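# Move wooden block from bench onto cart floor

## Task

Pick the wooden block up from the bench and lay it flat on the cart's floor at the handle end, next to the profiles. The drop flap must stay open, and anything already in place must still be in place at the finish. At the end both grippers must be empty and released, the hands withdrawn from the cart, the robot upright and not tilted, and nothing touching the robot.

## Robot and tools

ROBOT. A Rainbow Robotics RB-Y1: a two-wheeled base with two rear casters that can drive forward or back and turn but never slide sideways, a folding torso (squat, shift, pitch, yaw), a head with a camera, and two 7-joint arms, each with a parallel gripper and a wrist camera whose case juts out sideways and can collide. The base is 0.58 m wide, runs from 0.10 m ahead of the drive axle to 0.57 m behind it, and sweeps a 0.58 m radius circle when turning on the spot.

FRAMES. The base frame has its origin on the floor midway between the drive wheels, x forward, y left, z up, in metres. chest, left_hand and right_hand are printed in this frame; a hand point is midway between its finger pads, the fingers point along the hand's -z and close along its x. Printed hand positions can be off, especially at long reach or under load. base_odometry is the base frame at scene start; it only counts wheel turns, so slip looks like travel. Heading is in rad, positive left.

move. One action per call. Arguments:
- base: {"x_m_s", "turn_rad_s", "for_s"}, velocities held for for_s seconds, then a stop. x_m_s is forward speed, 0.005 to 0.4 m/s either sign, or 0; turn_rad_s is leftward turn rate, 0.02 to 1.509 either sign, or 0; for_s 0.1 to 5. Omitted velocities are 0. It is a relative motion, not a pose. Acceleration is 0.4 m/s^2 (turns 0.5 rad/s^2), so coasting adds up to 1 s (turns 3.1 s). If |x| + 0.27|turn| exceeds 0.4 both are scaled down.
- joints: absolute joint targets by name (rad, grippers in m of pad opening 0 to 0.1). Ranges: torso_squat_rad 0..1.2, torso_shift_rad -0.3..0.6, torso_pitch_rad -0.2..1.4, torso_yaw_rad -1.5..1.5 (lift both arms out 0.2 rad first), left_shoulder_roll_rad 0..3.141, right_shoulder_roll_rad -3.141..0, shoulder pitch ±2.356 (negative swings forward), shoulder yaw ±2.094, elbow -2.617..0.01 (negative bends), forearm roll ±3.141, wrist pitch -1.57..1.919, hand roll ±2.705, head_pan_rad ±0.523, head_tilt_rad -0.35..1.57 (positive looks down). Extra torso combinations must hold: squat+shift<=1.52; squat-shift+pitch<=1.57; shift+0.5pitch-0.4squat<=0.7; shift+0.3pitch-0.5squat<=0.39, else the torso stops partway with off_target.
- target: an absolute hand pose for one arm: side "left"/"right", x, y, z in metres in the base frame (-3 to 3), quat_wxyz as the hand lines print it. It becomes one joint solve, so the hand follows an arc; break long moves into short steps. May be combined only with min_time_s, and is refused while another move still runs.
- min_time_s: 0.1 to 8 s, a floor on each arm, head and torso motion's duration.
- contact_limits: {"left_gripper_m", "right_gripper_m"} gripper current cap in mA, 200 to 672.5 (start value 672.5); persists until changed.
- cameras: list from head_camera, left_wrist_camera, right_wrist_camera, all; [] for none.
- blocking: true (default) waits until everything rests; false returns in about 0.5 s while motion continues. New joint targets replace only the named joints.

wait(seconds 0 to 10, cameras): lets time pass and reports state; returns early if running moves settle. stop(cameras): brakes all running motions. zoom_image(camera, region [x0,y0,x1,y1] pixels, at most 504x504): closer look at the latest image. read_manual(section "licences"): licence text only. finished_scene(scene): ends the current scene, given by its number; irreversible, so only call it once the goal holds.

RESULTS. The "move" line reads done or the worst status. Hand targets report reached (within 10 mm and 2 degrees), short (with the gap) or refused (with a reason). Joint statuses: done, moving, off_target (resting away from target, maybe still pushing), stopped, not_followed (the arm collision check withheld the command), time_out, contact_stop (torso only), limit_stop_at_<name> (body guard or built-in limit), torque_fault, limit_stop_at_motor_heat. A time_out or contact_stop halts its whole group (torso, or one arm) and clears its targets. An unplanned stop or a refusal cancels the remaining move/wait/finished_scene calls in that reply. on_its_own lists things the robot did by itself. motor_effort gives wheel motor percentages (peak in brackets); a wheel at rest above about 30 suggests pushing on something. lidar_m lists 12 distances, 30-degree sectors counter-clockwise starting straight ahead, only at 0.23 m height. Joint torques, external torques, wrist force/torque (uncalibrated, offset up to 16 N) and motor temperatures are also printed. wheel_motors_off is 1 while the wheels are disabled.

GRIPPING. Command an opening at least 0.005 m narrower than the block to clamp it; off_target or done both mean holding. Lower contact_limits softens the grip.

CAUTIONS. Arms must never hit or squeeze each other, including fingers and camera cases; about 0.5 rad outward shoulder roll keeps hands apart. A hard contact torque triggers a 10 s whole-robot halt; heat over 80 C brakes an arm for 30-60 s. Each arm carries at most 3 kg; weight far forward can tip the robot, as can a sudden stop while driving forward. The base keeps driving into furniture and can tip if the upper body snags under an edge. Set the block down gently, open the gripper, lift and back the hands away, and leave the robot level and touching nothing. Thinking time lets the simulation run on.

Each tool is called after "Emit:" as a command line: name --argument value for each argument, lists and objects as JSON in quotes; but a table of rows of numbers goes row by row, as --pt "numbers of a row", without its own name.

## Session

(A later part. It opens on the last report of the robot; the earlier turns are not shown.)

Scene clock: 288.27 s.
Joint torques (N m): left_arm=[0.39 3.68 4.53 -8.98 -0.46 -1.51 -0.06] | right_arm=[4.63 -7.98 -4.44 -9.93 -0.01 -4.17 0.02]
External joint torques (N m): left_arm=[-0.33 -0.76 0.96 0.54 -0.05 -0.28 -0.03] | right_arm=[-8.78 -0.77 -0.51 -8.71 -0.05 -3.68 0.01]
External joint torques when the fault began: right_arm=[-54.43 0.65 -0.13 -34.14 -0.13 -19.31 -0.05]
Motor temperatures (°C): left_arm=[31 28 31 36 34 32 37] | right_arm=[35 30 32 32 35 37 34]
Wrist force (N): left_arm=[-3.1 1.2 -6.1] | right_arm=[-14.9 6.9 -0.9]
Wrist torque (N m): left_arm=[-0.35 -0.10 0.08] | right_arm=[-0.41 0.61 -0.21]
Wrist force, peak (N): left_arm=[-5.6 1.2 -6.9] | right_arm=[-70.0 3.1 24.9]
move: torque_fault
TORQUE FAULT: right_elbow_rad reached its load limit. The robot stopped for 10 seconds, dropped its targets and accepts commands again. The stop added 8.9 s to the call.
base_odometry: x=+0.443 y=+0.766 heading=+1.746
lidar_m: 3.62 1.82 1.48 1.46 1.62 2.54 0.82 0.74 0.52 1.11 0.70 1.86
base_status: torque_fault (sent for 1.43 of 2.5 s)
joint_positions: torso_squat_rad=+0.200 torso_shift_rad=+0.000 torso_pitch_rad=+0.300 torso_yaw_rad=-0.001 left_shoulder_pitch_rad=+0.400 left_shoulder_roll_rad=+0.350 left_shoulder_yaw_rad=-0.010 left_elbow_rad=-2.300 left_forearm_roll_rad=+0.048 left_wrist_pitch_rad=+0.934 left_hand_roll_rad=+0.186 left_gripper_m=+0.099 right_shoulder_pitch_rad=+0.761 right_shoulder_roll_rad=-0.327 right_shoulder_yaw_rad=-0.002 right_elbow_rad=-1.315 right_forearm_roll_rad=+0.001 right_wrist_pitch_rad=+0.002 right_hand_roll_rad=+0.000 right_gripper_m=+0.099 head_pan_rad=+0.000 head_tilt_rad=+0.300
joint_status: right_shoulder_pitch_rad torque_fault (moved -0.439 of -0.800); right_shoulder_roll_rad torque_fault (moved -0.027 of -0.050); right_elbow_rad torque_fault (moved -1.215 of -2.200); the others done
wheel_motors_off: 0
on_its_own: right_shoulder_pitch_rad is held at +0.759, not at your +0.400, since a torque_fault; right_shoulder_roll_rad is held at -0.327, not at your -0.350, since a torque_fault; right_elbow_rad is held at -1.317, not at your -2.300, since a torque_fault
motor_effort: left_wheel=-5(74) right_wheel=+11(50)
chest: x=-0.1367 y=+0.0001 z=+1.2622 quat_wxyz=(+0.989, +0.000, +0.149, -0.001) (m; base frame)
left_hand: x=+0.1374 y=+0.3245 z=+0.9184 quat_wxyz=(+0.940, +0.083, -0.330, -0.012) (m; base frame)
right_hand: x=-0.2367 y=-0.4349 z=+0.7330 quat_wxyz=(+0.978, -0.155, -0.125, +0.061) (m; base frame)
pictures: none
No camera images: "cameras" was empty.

Emit:
move --joints '{"right_shoulder_pitch_rad":1.0,"right_elbow_rad":-0.9,"right_shoulder_roll_rad":-0.1}' --cameras '["right_wrist_camera"]'

Emit:
move --base '{"turn_rad_s":0.3,"for_s":1}' --cameras '["head_camera"]'

Scene clock: 291.30 s.
Joint torques (N m): left_arm=[0.14 3.14 4.56 -9.05 -0.59 -1.53 -0.16] | right_arm=[68.09 -23.82 -11.7 28.28 0.93 11.55 0.96]
External joint torques (N m): left_arm=[-0.52 -1.33 0.98 0.48 -0.18 -0.29 -0.13] | right_arm=[47.68 -17.22 -9.05 24.09 1.02 11.02 0.97]
Motor temperatures (°C): left_arm=[31 28 31 36 34 32 37] | right_arm=[35 30 32 32 35 37 34]
Wrist force (N): left_arm=[-3.4 0.9 -6.7] | right_arm=[32.6 32.1 -99.4]
Wrist torque (N m): left_arm=[-0.29 -0.05 0.10] | right_arm=[-0.82 -3.61 -1.26]
Wrist force, peak (N): left_arm=[-4.1 2.0 -7.5] | right_arm=[10.0 33.1 -139.1]
move: done
base_odometry: x=+0.443 y=+0.766 heading=+1.746
lidar_m: 3.63 1.82 1.48 1.46 1.60 2.55 0.77 0.78 0.52 1.10 0.68 1.86
base_status: not commanded
joint_positions: torso_squat_rad=+0.200 torso_shift_rad=-0.001 torso_pitch_rad=+0.297 torso_yaw_rad=-0.001 left_shoulder_pitch_rad=+0.400 left_shoulder_roll_rad=+0.350 left_shoulder_yaw_rad=-0.010 left_elbow_rad=-2.300 left_forearm_roll_rad=+0.048 left_wrist_pitch_rad=+0.934 left_hand_roll_rad=+0.186 left_gripper_m=+0.099 right_shoulder_pitch_rad=+0.988 right_shoulder_roll_rad=-0.096 right_shoulder_yaw_rad=+0.000 right_elbow_rad=-0.906 right_forearm_roll_rad=+0.000 right_wrist_pitch_rad=-0.002 right_hand_roll_rad=+0.000 right_gripper_m=+0.099 head_pan_rad=+0.000 head_tilt_rad=+0.300
joint_status: all done
wheel_motors_off: 0
motor_effort: left_wheel=-2(20) right_wheel=+8(42)
chest: x=-0.1383 y=-0.0007 z=+1.2624 quat_wxyz=(+0.989, +0.001, +0.148, -0.001) (m; base frame)
left_hand: x=+0.1368 y=+0.3243 z=+0.9199 quat_wxyz=(+0.940, +0.083, -0.332, -0.012) (m; base frame)
right_hand: x=-0.5650 y=-0.3004 z=+0.7840 quat_wxyz=(+0.975, -0.114, +0.168, -0.092) (m; base frame)
pictures: right_wrist_camera
camera_calibration:
right_wrist_camera: T_world_to_cam=[[-0.939324, 0.185395, 0.288615, -0.702612], [0.263055, 0.929315, 0.259181, 0.25159], [-0.220163, 0.319377, -0.921698, 0.766362], [0, 0, 0, 1]] pos_world=[-0.557438, -0.348303, 0.843931]

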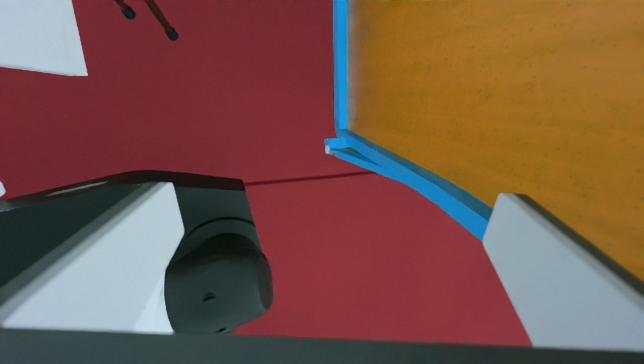

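Scene clock: 293.27 s.
Joint torques (N m): left_arm=[0.22 3.12 4.3 -8.95 -0.43 -1.48 -0.13] | right_arm=[22.91 -7.61 -4.4 5.65 0.07 0.7 0.27]
External joint torques (N m): left_arm=[-0.5 -1.32 0.73 0.57 -0.03 -0.25 -0.1] | right_arm=[2.21 -0.85 -1.7 1.24 0.17 0.12 0.29]
Motor temperatures (°C): left_arm=[31 28 31 36 34 32 37] | right_arm=[36 30 32 32 35 37 34]
Wrist force (N): left_arm=[-3.5 0.9 -6.1] | right_arm=[2.1 5.5 -3.2]
Wrist torque (N m): left_arm=[-0.30 -0.09 0.15] | right_arm=[-0.52 0.22 -0.06]
Wrist force, peak (N): left_arm=[-4.3 0.9 -7.2] | right_arm=[17.4 42.3 -120.0]
move: done
base_odometry: x=+0.443 y=+0.766 heading=+2.045
lidar_m: 2.23 1.56 1.45 1.51 1.97 1.64 0.76 0.54 0.61 0.78 0.70 3.50
base_status: done (sent for 1 of 1 s)
joint_positions: torso_squat_rad=+0.200 torso_shift_rad=+0.000 torso_pitch_rad=+0.300 torso_yaw_rad=-0.001 left_shoulder_pitch_rad=+0.400 left_shoulder_roll_rad=+0.350 left_shoulder_yaw_rad=-0.010 left_elbow_rad=-2.300 left_forearm_roll_rad=+0.048 left_wrist_pitch_rad=+0.934 left_hand_roll_rad=+0.186 left_gripper_m=+0.099 right_shoulder_pitch_rad=+1.000 right_shoulder_roll_rad=-0.100 right_shoulder_yaw_rad=-0.002 right_elbow_rad=-0.900 right_forearm_roll_rad=+0.000 right_wrist_pitch_rad=+0.001 right_hand_roll_rad=+0.000 right_gripper_m=+0.099 head_pan_rad=+0.000 head_tilt_rad=+0.300
joint_status: not commanded
wheel_motors_off: 0
on_its_own: the wheels pushed hard for 0.2 s: something may have held the robot back, and base_odometry may count slip
motor_effort: left_wheel=+5(62) right_wheel=+21(81)
chest: x=-0.1367 y=+0.0001 z=+1.2622 quat_wxyz=(+0.989, +0.000, +0.149, -0.001) (m; base frame)
left_hand: x=+0.1374 y=+0.3246 z=+0.9185 quat_wxyz=(+0.940, +0.083, -0.331, -0.012) (m; base frame)
right_hand: x=-0.5744 y=-0.3015 z=+0.7925 quat_wxyz=(+0.973, -0.117, +0.179, -0.093) (m; base frame)
pictures: head_camera
camera_calibration:
head_camera: T_world_to_cam=[[0.000620039, -0.999515, -0.0311375, 0.0441862], [-0.516432, 0.0263439, -0.855923, 1.26078], [0.856328, 0.0166111, -0.516166, 0.740346], [0, 0, 0, 1]] pos_world=[0.0171007, -0.00134694, 1.46265]

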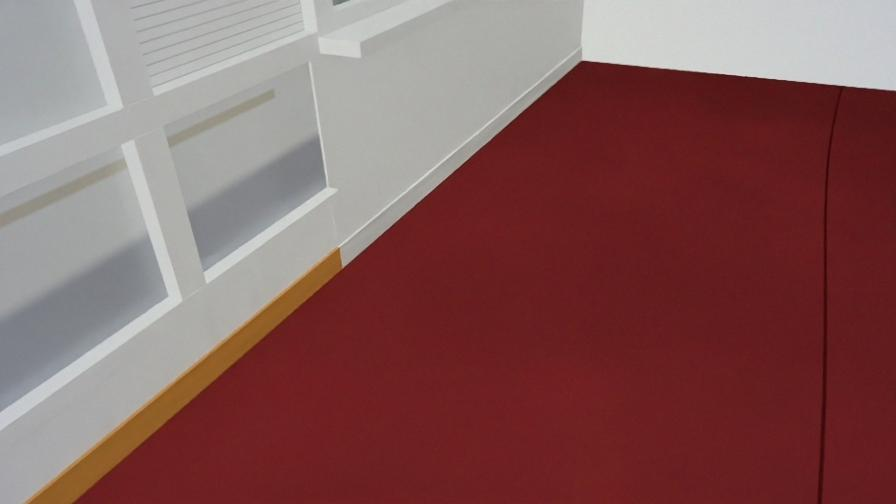

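Emit:
move --joints '{"right_elbow_rad":-2.3}' --cameras '[]'

Emit:
move --joints '{"right_shoulder_pitch_rad":0.4,"head_tilt_rad":0.9}' --cameras '["head_camera"]'

Emit:
move --joints '{"head_tilt_rad":0.7,"head_pan_rad":-0.52}' --cameras '["head_camera"]'

Scene clock: 297.53 s.
Joint torques (N m): left_arm=[0.16 3.18 4.54 -9.09 -0.52 -1.56 -0.2] | right_arm=[9.61 -3.97 -4.72 -7.97 0.25 -1.55 0.34]
External joint torques (N m): left_arm=[-0.55 -1.26 0.97 0.43 -0.11 -0.33 -0.17] | right_arm=[0.89 -0.62 -1.71 0.04 0.06 0.09 0.3]
Motor temperatures (°C): left_arm=[31 28 31 36 34 32 37] | right_arm=[36 30 32 32 35 37 34]
Wrist force (N): left_arm=[-3.9 0.9 -6.6] | right_arm=[-4.9 5.6 -0.7]
Wrist torque (N m): left_arm=[-0.31 -0.13 0.13] | right_arm=[-0.60 -0.20 -0.14]
Wrist force, peak (N): left_arm=[-3.6 1.5 -7.4] | right_arm=[-5.3 6.4 -0.8]
move: done
base_odometry: x=+0.443 y=+0.766 heading=+2.045
lidar_m: 2.24 1.55 1.46 1.50 1.98 1.64 0.77 0.52 0.63 0.77 0.70 3.50
base_status: not commanded
joint_positions: torso_squat_rad=+0.200 torso_shift_rad=+0.000 torso_pitch_rad=+0.300 torso_yaw_rad=-0.001 left_shoulder_pitch_rad=+0.400 left_shoulder_roll_rad=+0.350 left_shoulder_yaw_rad=-0.010 left_elbow_rad=-2.300 left_forearm_roll_rad=+0.048 left_wrist_pitch_rad=+0.934 left_hand_roll_rad=+0.186 left_gripper_m=+0.099 right_shoulder_pitch_rad=+1.000 right_shoulder_roll_rad=-0.100 right_shoulder_yaw_rad=-0.002 right_elbow_rad=-2.300 right_forearm_roll_rad=+0.000 right_wrist_pitch_rad=+0.001 right_hand_roll_rad=+0.000 right_gripper_m=+0.099 head_pan_rad=+0.000 head_tilt_rad=+0.300
joint_status: all done
wheel_motors_off: 0
motor_effort: left_wheel=+4(5) right_wheel=+20(23)
chest: x=-0.1367 y=+0.0001 z=+1.2622 quat_wxyz=(+0.989, +0.000, +0.149, -0.001) (m; base frame)
left_hand: x=+0.1374 y=+0.3246 z=+0.9185 quat_wxyz=(+0.940, +0.083, -0.331, -0.012) (m; base frame)
right_hand: x=+0.0275 y=-0.3416 z=+0.9674 quat_wxyz=(+0.859, -0.149, -0.490, +0.004) (m; base frame)
pictures: none
No camera images: "cameras" was empty.

Scene clock: 298.77 s.
Joint torques (N m): left_arm=[0.26 3.21 4.42 -9.05 -0.44 -1.61 -0.15] | right_arm=[1.32 -2.83 -3.23 -10.57 0.33 -2 0.36]
External joint torques (N m): left_arm=[-0.46 -1.23 0.86 0.48 -0.03 -0.38 -0.12] | right_arm=[0.87 -0.71 -1.53 -0.41 0.1 -0.1 0.31]
Motor temperatures (°C): left_arm=[31 28 31 36 34 32 37] | right_arm=[35 30 32 32 35 37 34]
Wrist force (N): left_arm=[-3.6 1.3 -6.4] | right_arm=[-5.7 5.0 2.2]
Wrist torque (N m): left_arm=[-0.33 -0.10 0.08] | right_arm=[-0.59 -0.24 -0.12]
Wrist force, peak (N): left_arm=[-4.3 1.1 -7.2] | right_arm=[-6.4 5.5 2.9]
move: done
base_odometry: x=+0.443 y=+0.766 heading=+2.045
lidar_m: 2.23 1.55 1.45 1.50 1.95 1.64 0.77 0.53 0.62 0.78 0.71 3.49
base_status: not commanded
joint_positions: torso_squat_rad=+0.200 torso_shift_rad=+0.000 torso_pitch_rad=+0.300 torso_yaw_rad=-0.001 left_shoulder_pitch_rad=+0.400 left_shoulder_roll_rad=+0.350 left_shoulder_yaw_rad=-0.010 left_elbow_rad=-2.300 left_forearm_roll_rad=+0.048 left_wrist_pitch_rad=+0.934 left_hand_roll_rad=+0.186 left_gripper_m=+0.099 right_shoulder_pitch_rad=+0.400 right_shoulder_roll_rad=-0.100 right_shoulder_yaw_rad=-0.002 right_elbow_rad=-2.300 right_forearm_roll_rad=+0.000 right_wrist_pitch_rad=+0.001 right_hand_roll_rad=+0.000 right_gripper_m=+0.099 head_pan_rad=+0.000 head_tilt_rad=+0.900
joint_status: all done
wheel_motors_off: 0
motor_effort: left_wheel=+4(5) right_wheel=+20(24)
chest: x=-0.1366 y=+0.0001 z=+1.2622 quat_wxyz=(+0.989, +0.000, +0.149, -0.001) (m; base frame)
left_hand: x=+0.1374 y=+0.3246 z=+0.9185 quat_wxyz=(+0.940, +0.083, -0.331, -0.012) (m; base frame)
right_hand: x=+0.2226 y=-0.2746 z=+1.1005 quat_wxyz=(+0.689, -0.071, -0.721, +0.031) (m; base frame)
pictures: head_camera
camera_calibration:
head_camera: T_world_to_cam=[[-0.0175493, -0.999489, -0.0266987, 0.0367527], [-0.909512, 0.0270496, -0.414796, 0.600361], [0.415306, 0.0170034, -0.909523, 1.28446], [0, 0, 0, 1]] pos_world=[0.0132376, -0.00134582, 1.41825]

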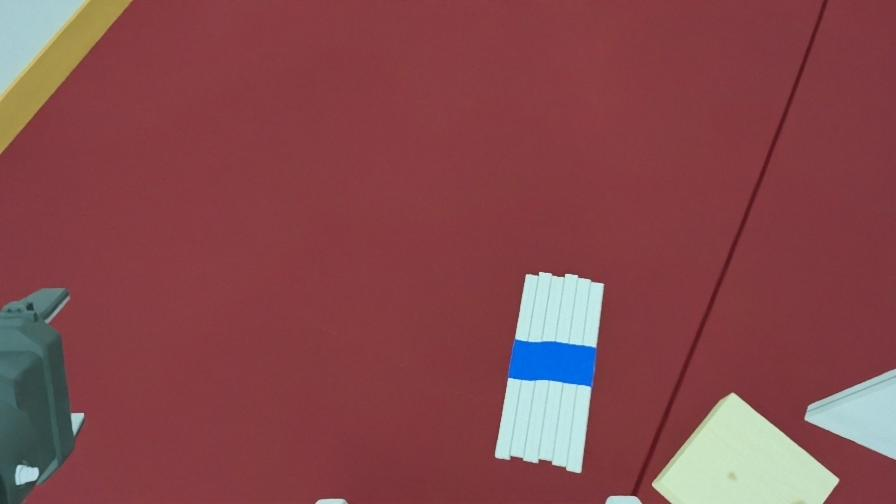

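Scene clock: 299.77 s.
Joint torques (N m): left_arm=[0.49 3.11 4.38 -9.03 -0.51 -1.48 -0.14] | right_arm=[1.51 -2.98 -3.49 -10.56 0.2 -1.97 0.3]
External joint torques (N m): left_arm=[-0.23 -1.33 0.81 0.5 -0.1 -0.25 -0.11] | right_arm=[1.06 -0.86 -1.79 -0.41 -0.03 -0.08 0.26]
Motor temperatures (°C): left_arm=[31 28 31 36 34 32 37] | right_arm=[35 30 32 32 35 37 34]
Wrist force (N): left_arm=[-3.8 1.4 -6.0] | right_arm=[-5.7 5.3 2.3]
Wrist torque (N m): left_arm=[-0.35 -0.09 0.12] | right_arm=[-0.65 -0.23 -0.15]
Wrist force, peak (N): left_arm=[-4.2 1.5 -7.0] | right_arm=[-6.2 5.4 2.8]
move: done
base_odometry: x=+0.443 y=+0.766 heading=+2.045
lidar_m: 2.22 1.56 1.46 1.50 1.97 1.63 0.77 0.53 0.62 0.77 0.70 3.51
base_status: not commanded
joint_positions: torso_squat_rad=+0.200 torso_shift_rad=+0.000 torso_pitch_rad=+0.300 torso_yaw_rad=-0.001 left_shoulder_pitch_rad=+0.400 left_shoulder_roll_rad=+0.350 left_shoulder_yaw_rad=-0.010 left_elbow_rad=-2.300 left_forearm_roll_rad=+0.048 left_wrist_pitch_rad=+0.934 left_hand_roll_rad=+0.186 left_gripper_m=+0.099 right_shoulder_pitch_rad=+0.400 right_shoulder_roll_rad=-0.100 right_shoulder_yaw_rad=-0.002 right_elbow_rad=-2.300 right_forearm_roll_rad=+0.000 right_wrist_pitch_rad=+0.001 right_hand_roll_rad=+0.000 right_gripper_m=+0.099 head_pan_rad=-0.520 head_tilt_rad=+0.700
joint_status: all done
wheel_motors_off: 0
motor_effort: left_wheel=+4(4) right_wheel=+19(22)
chest: x=-0.1366 y=+0.0001 z=+1.2622 quat_wxyz=(+0.989, +0.000, +0.149, -0.001) (m; base frame)
left_hand: x=+0.1374 y=+0.3246 z=+0.9185 quat_wxyz=(+0.940, +0.083, -0.331, -0.012) (m; base frame)
right_hand: x=+0.2226 y=-0.2746 z=+1.1005 quat_wxyz=(+0.689, -0.071, -0.721, +0.031) (m; base frame)
pictures: head_camera
camera_calibration:
head_camera: T_world_to_cam=[[-0.485972, -0.866081, 0.117195, -0.197927], [-0.720576, 0.321174, -0.614505, 0.899975], [0.494571, -0.383081, -0.780159, 1.1018], [0, 0, 0, 1]] pos_world=[0.0073929, -0.0383899, 1.43582]

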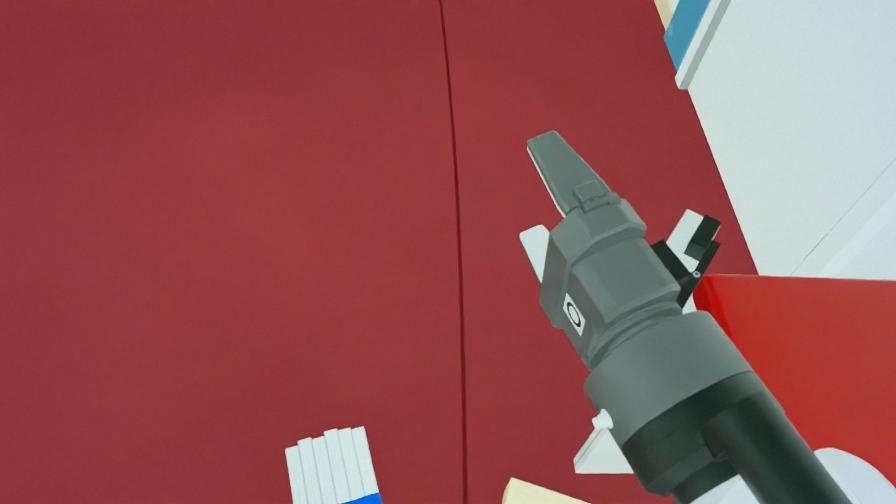

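Emit:
move --base '{"turn_rad_s":-0.25,"for_s":0.85}' --joints '{"head_pan_rad":0}' --cameras '[]'

Emit:
move --base '{"x_m_s":-0.1,"for_s":1}' --joints '{"torso_squat_rad":1.06,"torso_shift_rad":0.45,"torso_pitch_rad":0.95}' --cameras '[]'

Emit:
move --target '{"side":"right","x":0.3,"y":-0.15,"z":0.25,"quat_wxyz":[0.7071,0,0,0.7071]}' --cameras '["head_camera","right_wrist_camera"]'

Scene clock: 310.70 s.
Joint torques (N m): left_arm=[0.3 3.28 4.62 -9.02 -0.62 -1.51 -0.06] | right_arm=[1.1 -2.56 -3.07 -10.77 0.3 -1.88 0.34]
External joint torques (N m): left_arm=[-0.42 -1.15 1.05 0.5 -0.21 -0.28 -0.03] | right_arm=[0.65 -0.44 -1.37 -0.61 0.07 0.01 0.29]
Motor temperatures (°C): left_arm=[31 28 31 36 34 32 37] | right_arm=[35 30 32 32 35 37 34]
Wrist force (N): left_arm=[-3.5 1.3 -6.5] | right_arm=[-5.4 5.1 2.2]
Wrist torque (N m): left_arm=[-0.35 -0.08 0.13] | right_arm=[-0.62 -0.20 -0.11]
Wrist force, peak (N): left_arm=[-4.2 1.4 -7.4] | right_arm=[-5.8 5.7 2.7]
move: done
base_odometry: x=+0.443 y=+0.766 heading=+1.830
lidar_m: 3.06 1.73 1.46 1.45 1.68 2.88 0.76 0.86 0.53 1.11 0.71 2.12
base_status: done (sent for 0.87 of 0.87 s)
joint_positions: torso_squat_rad=+0.200 torso_shift_rad=+0.000 torso_pitch_rad=+0.300 torso_yaw_rad=-0.001 left_shoulder_pitch_rad=+0.400 left_shoulder_roll_rad=+0.350 left_shoulder_yaw_rad=-0.010 left_elbow_rad=-2.300 left_forearm_roll_rad=+0.048 left_wrist_pitch_rad=+0.934 left_hand_roll_rad=+0.186 left_gripper_m=+0.099 right_shoulder_pitch_rad=+0.400 right_shoulder_roll_rad=-0.100 right_shoulder_yaw_rad=-0.002 right_elbow_rad=-2.300 right_forearm_roll_rad=+0.000 right_wrist_pitch_rad=+0.001 right_hand_roll_rad=+0.000 right_gripper_m=+0.099 head_pan_rad=+0.000 head_tilt_rad=+0.700
joint_status: all done
wheel_motors_off: 0
motor_effort: left_wheel=+9(17) right_wheel=-26(34)
chest: x=-0.1366 y=+0.0001 z=+1.2622 quat_wxyz=(+0.989, +0.000, +0.149, -0.001) (m; base frame)
left_hand: x=+0.1374 y=+0.3246 z=+0.9185 quat_wxyz=(+0.940, +0.083, -0.331, -0.012) (m; base frame)
right_hand: x=+0.2226 y=-0.2746 z=+1.1005 quat_wxyz=(+0.689, -0.071, -0.721, +0.031) (m; base frame)
pictures: none
No camera images: "cameras" was empty.

Scene clock: 314.60 s.
Joint torques (N m): left_arm=[10.2 1.68 3.03 -5.76 -0.18 -0.36 -0.17] | right_arm=[10.47 -2.43 -3.4 -8.2 0.25 -1.65 0.3]
External joint torques (N m): left_arm=[-0.91 -1.02 0.9 0.4 0.04 -0.28 -0.17] | right_arm=[0.67 -0.49 -1.48 -0.6 0.07 -0.06 0.26]
Motor temperatures (°C): left_arm=[31 28 31 36 34 32 37] | right_arm=[35 30 32 32 35 37 34]
Wrist force (N): left_arm=[0.4 1.1 -8.0] | right_arm=[-4.2 5.2 -1.5]
Wrist torque (N m): left_arm=[-0.35 0.13 0.11] | right_arm=[-0.59 -0.12 -0.13]
Wrist force, peak (N): left_arm=[-0.4 0.9 -8.7] | right_arm=[-6.0 5.5 1.9]
move: done
base_odometry: x=+0.469 y=+0.670 heading=+1.832
lidar_m: 3.08 1.74 1.49 1.48 1.71 2.93 0.67 0.77 0.47 1.10 0.78 2.16
base_status: done (sent for 1 of 1 s)
joint_positions: torso_squat_rad=+1.060 torso_shift_rad=+0.450 torso_pitch_rad=+0.950 torso_yaw_rad=-0.001 left_shoulder_pitch_rad=+0.400 left_shoulder_roll_rad=+0.350 left_shoulder_yaw_rad=-0.010 left_elbow_rad=-2.300 left_forearm_roll_rad=+0.048 left_wrist_pitch_rad=+0.934 left_hand_roll_rad=+0.186 left_gripper_m=+0.099 right_shoulder_pitch_rad=+0.400 right_shoulder_roll_rad=-0.100 right_shoulder_yaw_rad=-0.002 right_elbow_rad=-2.300 right_forearm_roll_rad=+0.000 right_wrist_pitch_rad=+0.001 right_hand_roll_rad=+0.000 right_gripper_m=+0.099 head_pan_rad=+0.000 head_tilt_rad=+0.700
joint_status: all done
wheel_motors_off: 0
motor_effort: left_wheel=+19(44) right_wheel=-20(49)
chest: x=+0.1726 y=+0.0000 z=+0.7686 quat_wxyz=(+0.889, +0.000, +0.457, -0.001) (m; base frame)
left_hand: x=+0.1826 y=+0.3245 z=+0.3291 quat_wxyz=(+0.996, +0.075, -0.013, -0.038) (m; base frame)
right_hand: x=+0.3605 y=-0.2747 z=+0.4224 quat_wxyz=(+0.883, -0.058, -0.463, +0.052) (m; base frame)
pictures: none
No camera images: "cameras" was empty.

Scene clock: 316.10 s.
Joint torques (N m): left_arm=[10.36 1.78 3.01 -5.87 -0.34 -0.22 -0.12] | right_arm=[2.44 -0.68 -0.12 -8.07 0.18 -0.2 -0.44]
External joint torques (N m): left_arm=[-0.75 -0.91 0.89 0.29 -0.12 -0.14 -0.12] | right_arm=[0.36 0.36 -0.12 -0.31 -0.03 -0.11 -0.44]
Motor temperatures (°C): left_arm=[31 28 31 36 34 32 37] | right_arm=[35 30 32 32 35 37 34]
Wrist force (N): left_arm=[0.3 1.4 -8.0] | right_arm=[0.8 4.6 -3.4]
Wrist torque (N m): left_arm=[-0.33 0.16 0.05] | right_arm=[-0.55 0.16 -0.06]
Wrist force, peak (N): left_arm=[-0.3 1.4 -8.6] | right_arm=[-2.2 6.2 -3.5]
move: done
base_odometry: x=+0.469 y=+0.670 heading=+1.832
lidar_m: 3.09 1.74 1.50 1.48 1.70 2.93 0.67 0.77 0.48 1.08 0.76 2.15
base_status: not commanded
joint_positions: torso_squat_rad=+1.060 torso_shift_rad=+0.450 torso_pitch_rad=+0.950 torso_yaw_rad=-0.001 left_shoulder_pitch_rad=+0.400 left_shoulder_roll_rad=+0.350 left_shoulder_yaw_rad=-0.010 left_elbow_rad=-2.300 left_forearm_roll_rad=+0.048 left_wrist_pitch_rad=+0.934 left_hand_roll_rad=+0.186 left_gripper_m=+0.099 right_shoulder_pitch_rad=-0.382 right_shoulder_roll_rad=-0.446 right_shoulder_yaw_rad=+0.509 right_elbow_rad=-1.967 right_forearm_roll_rad=+0.027 right_wrist_pitch_rad=+1.299 right_hand_roll_rad=+0.809 right_gripper_m=+0.099 head_pan_rad=+0.000 head_tilt_rad=+0.700
joint_status: all done
wheel_motors_off: 0
motor_effort: left_wheel=+18(19) right_wheel=-18(21)
chest: x=+0.1726 y=+0.0000 z=+0.7686 quat_wxyz=(+0.889, +0.000, +0.457, -0.001) (m; base frame)
left_hand: x=+0.1826 y=+0.3245 z=+0.3291 quat_wxyz=(+0.996, +0.075, -0.013, -0.038) (m; base frame)
right_hand: x=+0.2999 y=-0.1496 z=+0.2507 quat_wxyz=(+0.707, +0.000, -0.002, +0.707) (m; base frame)
right_hand_status: reached (checked arc, planned for 1.2 s): 1 mm and 0.2 deg off.
pictures: head_camera, right_wrist_camera
camera_calibration:
head_camera: T_world_to_cam=[[-0.0272082, -0.9995, -0.0161068, 0.0224607], [-0.999391, 0.0268456, 0.0223128, 0.380169], [-0.0218693, 0.0167041, -0.999621, 0.819516], [0, 0, 0, 1]] pos_world=[0.398471, -0.00144567, 0.811085]
right_wrist_camera: T_world_to_cam=[[0.0293808, -0.999167, -0.0283198, -0.152397], [-0.862748, -0.0396566, 0.504076, 0.15348], [-0.504779, 0.00962276, -0.863195, 0.441504], [0, 0, 0, 1]] pos_world=[0.359754, -0.150433, 0.299423]

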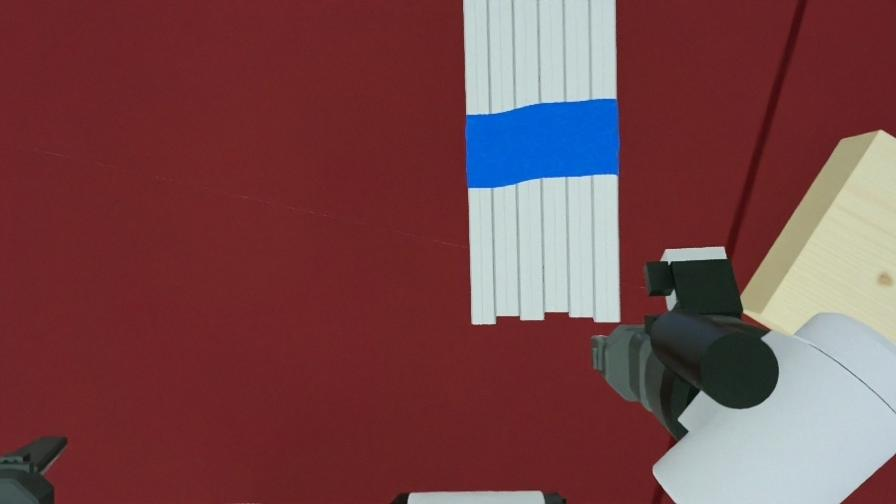

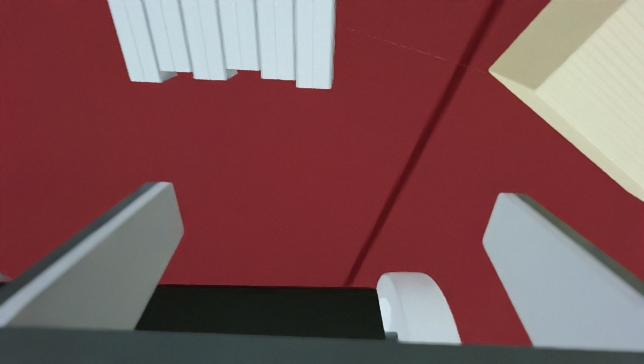

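Emit:
move --target '{"side":"right","x":0.262,"y":-0.1,"z":0.12,"quat_wxyz":[0.7071,0,0,0.7071]}' --cameras '[]'

Emit:
move --target '{"side":"right","x":0.262,"y":-0.1,"z":0.048,"quat_wxyz":[0.7071,0,0,0.7071]}' --cameras '["right_wrist_camera"]'

Scene clock: 318.67 s.
Joint torques (N m): left_arm=[10.59 1.7 3.12 -5.9 -0.27 -0.26 -0.08] | right_arm=[2.38 -0.82 -0.12 -8.1 0.15 -0.09 -0.35]
External joint torques (N m): left_arm=[-0.52 -0.99 1 0.25 -0.05 -0.18 -0.08] | right_arm=[0.3 0.21 -0.12 -0.35 -0.06 0 -0.35]
Motor temperatures (°C): left_arm=[31 28 31 36 34 32 37] | right_arm=[35 30 32 32 35 37 34]
Wrist force (N): left_arm=[0.7 1.8 -8.4] | right_arm=[1.1 4.3 -3.8]
Wrist torque (N m): left_arm=[-0.42 0.19 0.11] | right_arm=[-0.52 0.25 -0.08]
Wrist force, peak (N): left_arm=[0.4 1.0 -8.6] | right_arm=[0.6 5.2 -4.1]
move: refused
base_odometry: x=+0.469 y=+0.670 heading=+1.832
lidar_m: 3.08 1.75 1.48 1.49 1.71 2.94 0.65 0.74 0.47 1.09 0.77 2.18
base_status: not commanded
joint_positions: torso_squat_rad=+1.060 torso_shift_rad=+0.450 torso_pitch_rad=+0.950 torso_yaw_rad=-0.001 left_shoulder_pitch_rad=+0.400 left_shoulder_roll_rad=+0.350 left_shoulder_yaw_rad=-0.010 left_elbow_rad=-2.300 left_forearm_roll_rad=+0.048 left_wrist_pitch_rad=+0.934 left_hand_roll_rad=+0.186 left_gripper_m=+0.099 right_shoulder_pitch_rad=-0.382 right_shoulder_roll_rad=-0.446 right_shoulder_yaw_rad=+0.509 right_elbow_rad=-1.967 right_forearm_roll_rad=+0.027 right_wrist_pitch_rad=+1.299 right_hand_roll_rad=+0.809 right_gripper_m=+0.099 head_pan_rad=+0.000 head_tilt_rad=+0.700
joint_status: not commanded
wheel_motors_off: 0
motor_effort: left_wheel=+18(18) right_wheel=-20(21)
chest: x=+0.1726 y=+0.0000 z=+0.7686 quat_wxyz=(+0.889, +0.000, +0.457, -0.001) (m; base frame)
left_hand: x=+0.1826 y=+0.3245 z=+0.3291 quat_wxyz=(+0.996, +0.075, -0.013, -0.038) (m; base frame)
right_hand: x=+0.2999 y=-0.1496 z=+0.2507 quat_wxyz=(+0.707, +0.000, -0.002, +0.707) (m; base frame)
right_hand_status: refused: the posture found for that pose stands 14 mm from the leg (limit 20 mm). Nothing moved. The solve starts from where the arm stands: from another posture it may find a clear one.
pictures: none
No camera images: "cameras" was empty.

not run: a stop that you did not command came earlier in this reply.

Emit:
move --base '{"x_m_s":-0.1,"for_s":0.3}' --cameras '[]'

Emit:
move --target '{"side":"right","x":0.285,"y":-0.125,"z":0.13,"quat_wxyz":[0.7071,0,0,0.7071]}' --cameras '[]'

Emit:
move --target '{"side":"right","x":0.285,"y":-0.125,"z":0.048,"quat_wxyz":[0.7071,0,0,0.7071]}' --cameras '["right_wrist_camera","head_camera"]'

Scene clock: 321.13 s.
Joint torques (N m): left_arm=[10.24 2.17 2.99 -5.95 -0.3 -0.28 -0.11] | right_arm=[2.38 -0.88 -0.26 -8.09 0.15 -0.07 -0.38]
External joint torques (N m): left_arm=[-0.87 -0.53 0.86 0.21 -0.08 -0.2 -0.11] | right_arm=[0.29 0.15 -0.26 -0.34 -0.07 0.03 -0.38]
Motor temperatures (°C): left_arm=[31 28 31 36 34 32 37] | right_arm=[35 30 31 31 35 37 34]
Wrist force (N): left_arm=[0.2 1.8 -7.8] | right_arm=[1.0 4.7 -4.0]
Wrist torque (N m): left_arm=[-0.39 0.07 0.09] | right_arm=[-0.56 0.19 -0.07]
Wrist force, peak (N): left_arm=[-0.1 1.4 -8.5] | right_arm=[1.0 5.2 -4.3]
move: done
base_odometry: x=+0.476 y=+0.641 heading=+1.833
lidar_m: 3.11 1.74 1.50 1.49 1.72 2.97 0.64 0.73 0.45 1.09 0.80 2.26
base_status: done (sent for 0.3 of 0.3 s)
joint_positions: torso_squat_rad=+1.060 torso_shift_rad=+0.450 torso_pitch_rad=+0.950 torso_yaw_rad=-0.001 left_shoulder_pitch_rad=+0.400 left_shoulder_roll_rad=+0.350 left_shoulder_yaw_rad=-0.010 left_elbow_rad=-2.300 left_forearm_roll_rad=+0.048 left_wrist_pitch_rad=+0.934 left_hand_roll_rad=+0.186 left_gripper_m=+0.099 right_shoulder_pitch_rad=-0.382 right_shoulder_roll_rad=-0.446 right_shoulder_yaw_rad=+0.509 right_elbow_rad=-1.967 right_forearm_roll_rad=+0.027 right_wrist_pitch_rad=+1.299 right_hand_roll_rad=+0.809 right_gripper_m=+0.099 head_pan_rad=+0.000 head_tilt_rad=+0.700
joint_status: not commanded
wheel_motors_off: 0
motor_effort: left_wheel=+16(33) right_wheel=-17(39)
chest: x=+0.1725 y=+0.0000 z=+0.7686 quat_wxyz=(+0.889, +0.000, +0.457, -0.001) (m; base frame)
left_hand: x=+0.1826 y=+0.3245 z=+0.3292 quat_wxyz=(+0.996, +0.075, -0.013, -0.038) (m; base frame)
right_hand: x=+0.2999 y=-0.1496 z=+0.2508 quat_wxyz=(+0.707, +0.000, -0.002, +0.707) (m; base frame)
pictures: none
No camera images: "cameras" was empty.

Scene clock: 322.60 s.
Joint torques (N m): left_arm=[10.14 1.69 2.65 -5.83 -0.28 -0.23 -0.1] | right_arm=[0.63 1.71 0.71 -5.44 0.17 0.12 -0.16]
External joint torques (N m): left_arm=[-0.96 -1 0.53 0.32 -0.06 -0.15 -0.1] | right_arm=[0.09 0.53 0.17 0.17 0 0.21 -0.16]
Motor temperatures (°C): left_arm=[31 28 31 36 34 32 37] | right_arm=[35 30 31 31 35 37 34]
Wrist force (N): left_arm=[0.1 1.4 -7.6] | right_arm=[0.6 4.3 -3.6]
Wrist torque (N m): left_arm=[-0.37 0.08 0.08] | right_arm=[-0.48 0.21 -0.09]
Wrist force, peak (N): left_arm=[0.1 0.5 -8.8] | right_arm=[0.6 5.8 -3.6]
move: done
base_odometry: x=+0.476 y=+0.641 heading=+1.833
lidar_m: 3.10 1.75 1.50 1.49 1.73 2.97 0.65 0.71 0.46 1.07 0.79 2.26
base_status: not commanded
joint_positions: torso_squat_rad=+1.060 torso_shift_rad=+0.450 torso_pitch_rad=+0.950 torso_yaw_rad=-0.001 left_shoulder_pitch_rad=+0.400 left_shoulder_roll_rad=+0.350 left_shoulder_yaw_rad=-0.010 left_elbow_rad=-2.300 left_forearm_roll_rad=+0.048 left_wrist_pitch_rad=+0.934 left_hand_roll_rad=+0.186 left_gripper_m=+0.099 right_shoulder_pitch_rad=-0.605 right_shoulder_roll_rad=-0.278 right_shoulder_yaw_rad=+0.557 right_elbow_rad=-1.257 right_forearm_roll_rad=+0.098 right_wrist_pitch_rad=+0.873 right_hand_roll_rad=+0.729 right_gripper_m=+0.099 head_pan_rad=+0.000 head_tilt_rad=+0.700
joint_status: all done
wheel_motors_off: 0
motor_effort: left_wheel=+14(16) right_wheel=-15(18)
chest: x=+0.1725 y=+0.0000 z=+0.7686 quat_wxyz=(+0.889, +0.000, +0.457, -0.001) (m; base frame)
left_hand: x=+0.1826 y=+0.3245 z=+0.3292 quat_wxyz=(+0.996, +0.075, -0.013, -0.038) (m; base frame)
right_hand: x=+0.2850 y=-0.1250 z=+0.1301 quat_wxyz=(+0.707, +0.000, +0.000, +0.707) (m; base frame)
right_hand_status: reached (checked arc, planned for 1.0 s): 0 mm and 0.0 deg off.
pictures: none
No camera images: "cameras" was empty.

Scene clock: 324.37 s.
Joint torques (N m): left_arm=[10.17 1.61 2.61 -5.8 -0.31 -0.32 -0.1] | right_arm=[-1.77 3.16 -1.5 -0.65 0.15 0.09 -0.13]
External joint torques (N m): left_arm=[-0.94 -1.08 0.49 0.35 -0.09 -0.23 -0.1] | right_arm=[0.86 0.44 -1.66 0.84 0.08 0.27 -0.13]
Motor temperatures (°C): left_arm=[31 28 31 36 34 32 37] | right_arm=[34 30 31 31 35 37 34]
Wrist force (N): left_arm=[0.7 1.0 -8.6] | right_arm=[0.1 4.6 -3.9]
Wrist torque (N m): left_arm=[-0.35 0.17 0.05] | right_arm=[-0.51 0.17 -0.07]
Wrist force, peak (N): left_arm=[0.7 1.0 -8.6] | right_arm=[-0.9 5.9 -4.0]
move: short
base_odometry: x=+0.476 y=+0.641 heading=+1.833
lidar_m: 3.10 1.75 1.51 1.49 1.72 2.96 0.65 0.72 0.45 1.08 0.80 2.25
base_status: not commanded
joint_positions: torso_squat_rad=+1.060 torso_shift_rad=+0.450 torso_pitch_rad=+0.950 torso_yaw_rad=-0.001 left_shoulder_pitch_rad=+0.400 left_shoulder_roll_rad=+0.350 left_shoulder_yaw_rad=-0.010 left_elbow_rad=-2.300 left_forearm_roll_rad=+0.048 left_wrist_pitch_rad=+0.934 left_hand_roll_rad=+0.186 left_gripper_m=+0.099 right_shoulder_pitch_rad=-0.988 right_shoulder_roll_rad=-0.086 right_shoulder_yaw_rad=+0.539 right_elbow_rad=-0.267 right_forearm_roll_rad=+0.142 right_wrist_pitch_rad=+0.259 right_hand_roll_rad=+0.607 right_gripper_m=+0.099 head_pan_rad=+0.000 head_tilt_rad=+0.700
joint_status: all done
wheel_motors_off: 0
motor_effort: left_wheel=+15(16) right_wheel=-15(17)
chest: x=+0.1725 y=+0.0000 z=+0.7686 quat_wxyz=(+0.889, +0.000, +0.457, -0.001) (m; base frame)
left_hand: x=+0.1826 y=+0.3245 z=+0.3292 quat_wxyz=(+0.996, +0.075, -0.013, -0.038) (m; base frame)
right_hand: x=+0.2844 y=-0.1262 z=+0.0578 quat_wxyz=(+0.707, +0.007, -0.025, +0.707) (m; base frame)
right_hand_status: short (checked arc, as near as the solve gets, planned for 1.3 s): 10 mm and 2.9 deg off. The place is met; only the turn is off.
pictures: head_camera, right_wrist_camera
camera_calibration:
head_camera: T_world_to_cam=[[-0.0272104, -0.999498, -0.0162095, 0.0225419], [-0.999393, 0.0268472, 0.0222156, 0.380149], [-0.0217692, 0.0168041, -0.999622, 0.819474], [0, 0, 0, 1]] pos_world=[0.39837, -0.00144592, 0.811085]
right_wrist_camera: T_world_to_cam=[[0.0305355, -0.997034, -0.070639, -0.131643], [-0.873344, -0.0609866, 0.48327, 0.239892], [-0.486145, 0.0469353, -0.872617, 0.266833], [0, 0, 0, 1]] pos_world=[0.343247, -0.129146, 0.107611]

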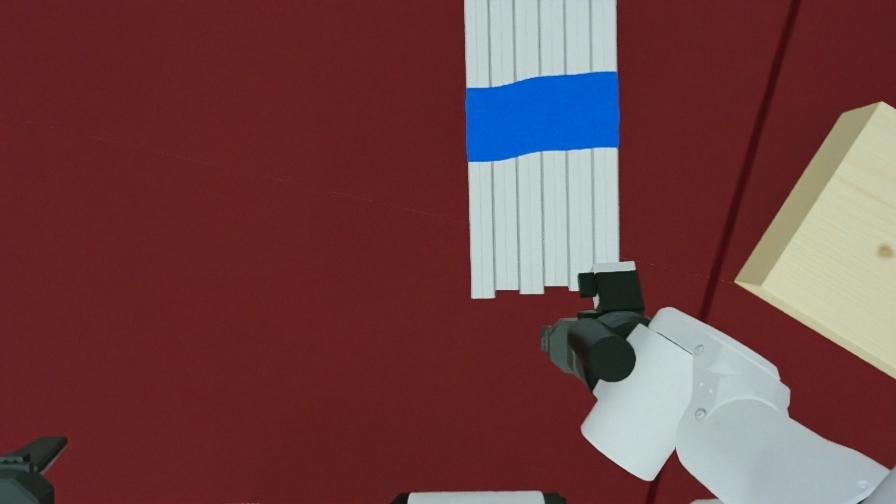

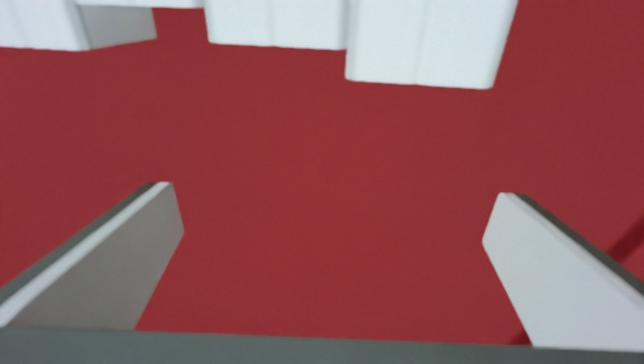

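Emit:
move --joints '{"torso_squat_rad":1.01,"torso_shift_rad":0.5,"torso_pitch_rad":1.05}' --cameras '[]'

Emit:
move --target '{"side":"right","x":0.31,"y":-0.11,"z":0.044,"quat_wxyz":[0.7071,0,0,0.7071]}' --cameras '["right_wrist_camera","head_camera"]'

Scene clock: 326.70 s.
Joint torques (N m): left_arm=[11.33 1.33 2.52 -5.17 -0.28 -0.12 -0.23] | right_arm=[0.62 4.45 -2.11 -0.25 0 0.18 -0.17]
External joint torques (N m): left_arm=[-1.06 -0.97 0.71 0.19 -0.1 -0.23 -0.24] | right_arm=[0.64 0.92 -2.43 0.55 -0.02 0.25 -0.17]
Motor temperatures (°C): left_arm=[31 28 31 36 34 32 37] | right_arm=[34 30 31 31 35 37 34]
Wrist force (N): left_arm=[1.2 1.3 -7.6] | right_arm=[0.3 4.0 -4.1]
Wrist torque (N m): left_arm=[-0.35 0.21 0.04] | right_arm=[-0.47 0.15 -0.05]
Wrist force, peak (N): left_arm=[0.3 1.2 -8.9] | right_arm=[0.6 4.8 -4.3]
move: done
base_odometry: x=+0.476 y=+0.641 heading=+1.833
lidar_m: 3.10 1.75 1.50 1.50 1.74 2.96 0.64 0.73 0.46 1.08 0.81 2.25
base_status: not commanded
joint_positions: torso_squat_rad=+1.010 torso_shift_rad=+0.500 torso_pitch_rad=+1.050 torso_yaw_rad=-0.001 left_shoulder_pitch_rad=+0.400 left_shoulder_roll_rad=+0.350 left_shoulder_yaw_rad=-0.010 left_elbow_rad=-2.300 left_forearm_roll_rad=+0.048 left_wrist_pitch_rad=+0.934 left_hand_roll_rad=+0.186 left_gripper_m=+0.099 right_shoulder_pitch_rad=-0.988 right_shoulder_roll_rad=-0.086 right_shoulder_yaw_rad=+0.539 right_elbow_rad=-0.267 right_forearm_roll_rad=+0.142 right_wrist_pitch_rad=+0.259 right_hand_roll_rad=+0.607 right_gripper_m=+0.099 head_pan_rad=+0.000 head_tilt_rad=+0.700
joint_status: all done
wheel_motors_off: 0
motor_effort: left_wheel=+13(18) right_wheel=-17(18)
chest: x=+0.2189 y=+0.0000 z=+0.7612 quat_wxyz=(+0.865, +0.000, +0.501, -0.001) (m; base frame)
left_hand: x=+0.1850 y=+0.3245 z=+0.3229 quat_wxyz=(+0.996, +0.073, +0.037, -0.041) (m; base frame)
right_hand: x=+0.2592 y=-0.1262 z=+0.0427 quat_wxyz=(+0.707, +0.043, +0.011, +0.706) (m; base frame)
pictures: none
No camera images: "cameras" was empty.

Scene clock: 327.57 s.
Joint torques (N m): left_arm=[11.09 1.45 2.41 -5 -0.32 -0.13 -0.08] | right_arm=[-0.97 5.16 1.19 -0.92 -0.32 0.01 0.27]
External joint torques (N m): left_arm=[-1.3 -0.85 0.6 0.36 -0.14 -0.24 -0.08] | right_arm=[1.07 1.16 0.89 0.59 -0.39 0.13 0.27]
Motor temperatures (°C): left_arm=[31 28 31 36 34 32 37] | right_arm=[34 30 31 31 35 37 34]
Wrist force (N): left_arm=[0.5 1.5 -7.2] | right_arm=[0.4 4.1 -3.8]
Wrist torque (N m): left_arm=[-0.40 0.10 0.07] | right_arm=[-0.46 0.18 -0.05]
Wrist force, peak (N): left_arm=[1.3 1.1 -8.3] | right_arm=[-0.6 5.5 -3.5]
move: done
base_odometry: x=+0.476 y=+0.641 heading=+1.833
lidar_m: 3.11 1.75 1.50 1.49 1.73 2.97 0.65 0.72 0.46 1.08 0.79 2.27
base_status: not commanded
joint_positions: torso_squat_rad=+1.010 torso_shift_rad=+0.500 torso_pitch_rad=+1.050 torso_yaw_rad=-0.001 left_shoulder_pitch_rad=+0.400 left_shoulder_roll_rad=+0.350 left_shoulder_yaw_rad=-0.010 left_elbow_rad=-2.300 left_forearm_roll_rad=+0.048 left_wrist_pitch_rad=+0.934 left_hand_roll_rad=+0.186 left_gripper_m=+0.099 right_shoulder_pitch_rad=-1.063 right_shoulder_roll_rad=-0.068 right_shoulder_yaw_rad=+0.552 right_elbow_rad=-0.267 right_forearm_roll_rad=+0.303 right_wrist_pitch_rad=+0.306 right_hand_roll_rad=+0.426 right_gripper_m=+0.099 head_pan_rad=+0.000 head_tilt_rad=+0.700
joint_status: all done
wheel_motors_off: 0
motor_effort: left_wheel=+14(16) right_wheel=-15(18)
chest: x=+0.2189 y=+0.0000 z=+0.7612 quat_wxyz=(+0.865, +0.000, +0.501, -0.001) (m; base frame)
left_hand: x=+0.1850 y=+0.3245 z=+0.3229 quat_wxyz=(+0.996, +0.073, +0.037, -0.041) (m; base frame)
right_hand: x=+0.3101 y=-0.1104 z=+0.0459 quat_wxyz=(+0.707, +0.006, -0.009, +0.707) (m; base frame)
right_hand_status: reached (checked arc, as near as the solve gets, planned for 0.4 s): 2 mm and 1.2 deg off.
pictures: head_camera, right_wrist_camera
camera_calibration:
head_camera: T_world_to_cam=[[-0.0286915, -0.999498, -0.0134107, 0.0218789], [-0.992173, 0.0268449, 0.12195, 0.349249], [-0.121529, 0.0168047, -0.992446, 0.829428], [0, 0, 0, 1]] pos_world=[0.447943, -0.00144593, 0.780864]
right_wrist_camera: T_world_to_cam=[[0.0289473, -0.998461, -0.047306, -0.118307], [-0.863751, -0.0488048, 0.501551, 0.26651], [-0.503088, 0.0263421, -0.863834, 0.270803], [0, 0, 0, 1]] pos_world=[0.369861, -0.112251, 0.094664]

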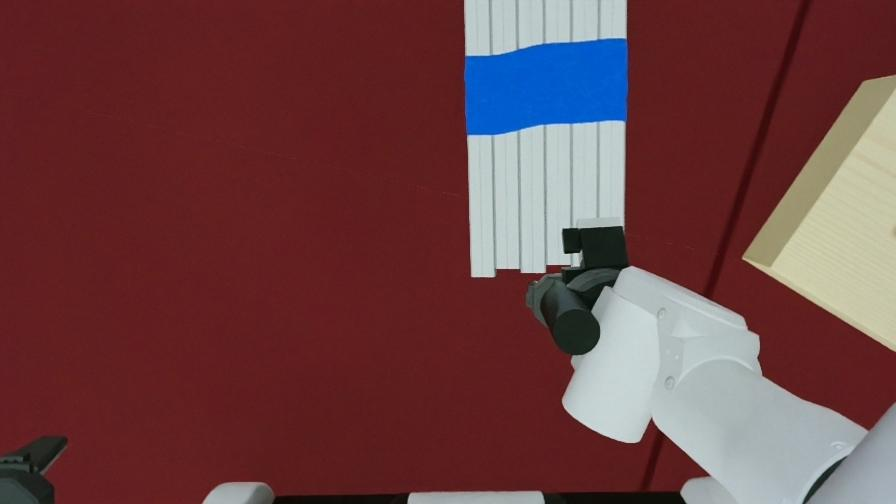

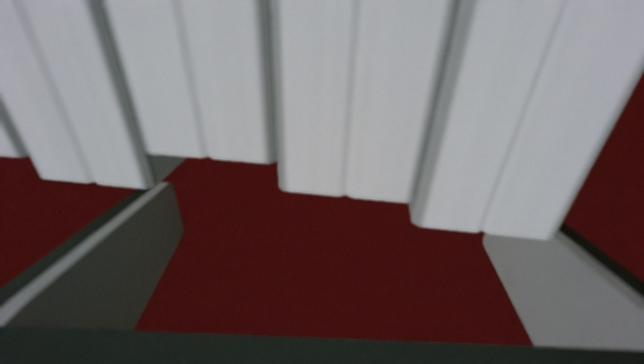

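Emit:
move --base '{"x_m_s":0.1,"for_s":3}' --cameras '["head_camera"]'

Emit:
move --base '{"x_m_s":0.15,"for_s":3.5}' --cameras '["head_camera"]'

Scene clock: 332.03 s.
Joint torques (N m): left_arm=[11.58 1.53 2.39 -5.04 -0.32 -0.12 -0.19] | right_arm=[-4.27 4.27 0.68 -2.27 0.01 -0.2 -0.06]
External joint torques (N m): left_arm=[-0.81 -0.78 0.58 0.31 -0.14 -0.23 -0.19] | right_arm=[-2.26 0.27 0.38 -0.77 -0.06 -0.08 -0.06]
Motor temperatures (°C): left_arm=[31 28 31 36 34 32 37] | right_arm=[34 30 31 31 35 37 34]
Wrist force (N): left_arm=[1.3 1.1 -7.8] | right_arm=[2.1 7.7 -2.9]
Wrist torque (N m): left_arm=[-0.32 0.17 0.06] | right_arm=[-0.40 0.25 -0.03]
Wrist force, peak (N): left_arm=[0.7 1.6 -8.6] | right_arm=[1.5 12.7 -2.2]
move: done
base_odometry: x=+0.398 y=+0.930 heading=+1.834
lidar_m: 2.96 1.66 1.42 1.42 1.64 2.80 0.94 0.65 0.71 0.74 0.65 2.22
base_status: done (sent for 3 of 3 s)
joint_positions: torso_squat_rad=+1.010 torso_shift_rad=+0.500 torso_pitch_rad=+1.050 torso_yaw_rad=-0.001 left_shoulder_pitch_rad=+0.400 left_shoulder_roll_rad=+0.350 left_shoulder_yaw_rad=-0.010 left_elbow_rad=-2.300 left_forearm_roll_rad=+0.048 left_wrist_pitch_rad=+0.934 left_hand_roll_rad=+0.186 left_gripper_m=+0.099 right_shoulder_pitch_rad=-1.062 right_shoulder_roll_rad=-0.067 right_shoulder_yaw_rad=+0.552 right_elbow_rad=-0.267 right_forearm_roll_rad=+0.303 right_wrist_pitch_rad=+0.306 right_hand_roll_rad=+0.426 right_gripper_m=+0.099 head_pan_rad=+0.000 head_tilt_rad=+0.700
joint_status: not commanded
wheel_motors_off: 0
motor_effort: left_wheel=+13(36) right_wheel=-11(24)
chest: x=+0.2189 y=+0.0000 z=+0.7612 quat_wxyz=(+0.865, +0.000, +0.501, -0.001) (m; base frame)
left_hand: x=+0.1850 y=+0.3245 z=+0.3229 quat_wxyz=(+0.996, +0.073, +0.037, -0.041) (m; base frame)
right_hand: x=+0.3094 y=-0.1105 z=+0.0459 quat_wxyz=(+0.707, +0.006, -0.009, +0.707) (m; base frame)
pictures: head_camera
camera_calibration:
head_camera: T_world_to_cam=[[-0.0286924, -0.999498, -0.0134075, 0.0218768], [-0.992161, 0.0268446, 0.122049, 0.349167], [-0.121628, 0.0168043, -0.992434, 0.829463], [0, 0, 0, 1]] pos_world=[0.447944, -0.00144593, 0.780865]

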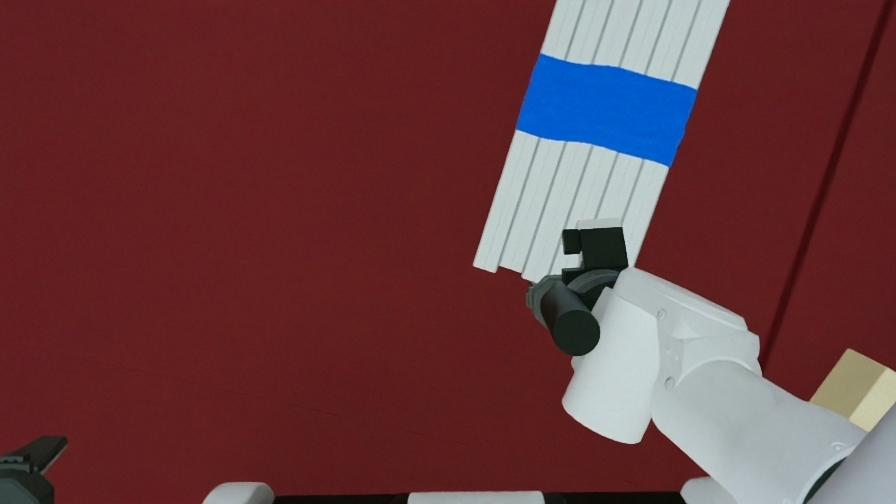

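Scene clock: 336.30 s.
Joint torques (N m): left_arm=[11.55 1.31 2.74 -5.21 -0.32 -0.1 -0.11] | right_arm=[-4.25 2.51 0.58 -2.41 0.58 -0.38 0.14]
External joint torques (N m): left_arm=[-0.84 -0.99 0.93 0.14 -0.14 -0.22 -0.11] | right_arm=[-2.24 -1.51 0.28 -0.91 0.51 -0.27 0.14]
Motor temperatures (°C): left_arm=[31 28 31 36 34 32 37] | right_arm=[34 30 31 31 35 37 34]
Wrist force (N): left_arm=[0.9 1.3 -7.6] | right_arm=[0.2 7.5 -4.0]
Wrist torque (N m): left_arm=[-0.36 0.11 0.07] | right_arm=[-0.49 0.16 -0.44]
Wrist force, peak (N): left_arm=[0.0 1.4 -8.7] | right_arm=[2.8 10.1 -3.7]
move: done
base_odometry: x=+0.262 y=+1.437 heading=+1.835
lidar_m: 2.66 1.52 1.29 1.29 1.49 2.55 1.47 1.09 0.67 1.27 1.46 2.53
base_status: done (sent for 3.5 of 3.5 s)
joint_positions: torso_squat_rad=+1.010 torso_shift_rad=+0.500 torso_pitch_rad=+1.050 torso_yaw_rad=-0.001 left_shoulder_pitch_rad=+0.400 left_shoulder_roll_rad=+0.350 left_shoulder_yaw_rad=-0.010 left_elbow_rad=-2.300 left_forearm_roll_rad=+0.048 left_wrist_pitch_rad=+0.934 left_hand_roll_rad=+0.186 left_gripper_m=+0.099 right_shoulder_pitch_rad=-1.062 right_shoulder_roll_rad=-0.067 right_shoulder_yaw_rad=+0.552 right_elbow_rad=-0.267 right_forearm_roll_rad=+0.303 right_wrist_pitch_rad=+0.307 right_hand_roll_rad=+0.426 right_gripper_m=+0.099 head_pan_rad=+0.000 head_tilt_rad=+0.700
joint_status: not commanded
wheel_motors_off: 0
motor_effort: left_wheel=+9(34) right_wheel=-8(21)
chest: x=+0.2189 y=+0.0000 z=+0.7612 quat_wxyz=(+0.865, +0.000, +0.501, -0.001) (m; base frame)
left_hand: x=+0.1850 y=+0.3245 z=+0.3229 quat_wxyz=(+0.996, +0.073, +0.037, -0.041) (m; base frame)
right_hand: x=+0.3092 y=-0.1102 z=+0.0459 quat_wxyz=(+0.707, +0.006, -0.009, +0.707) (m; base frame)
pictures: head_camera
camera_calibration:
head_camera: T_world_to_cam=[[-0.0286924, -0.999498, -0.0134075, 0.0218768], [-0.992161, 0.0268446, 0.122049, 0.349167], [-0.121628, 0.0168043, -0.992434, 0.829463], [0, 0, 0, 1]] pos_world=[0.447944, -0.00144593, 0.780865]

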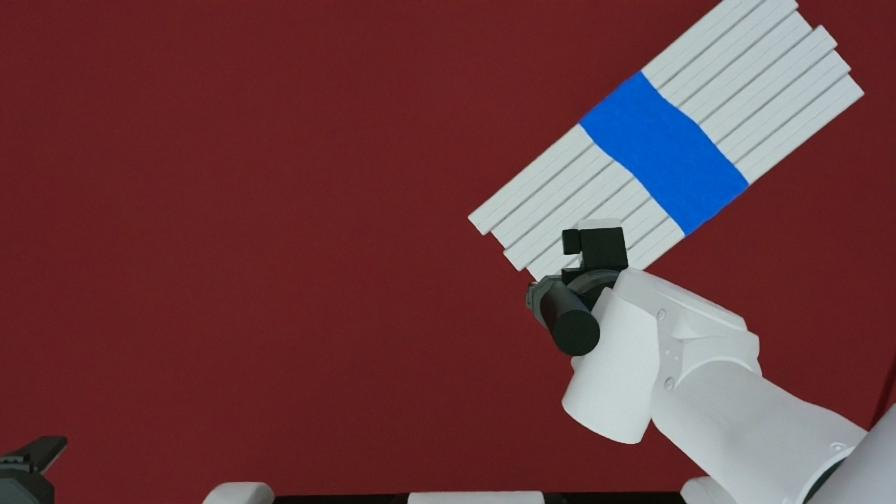

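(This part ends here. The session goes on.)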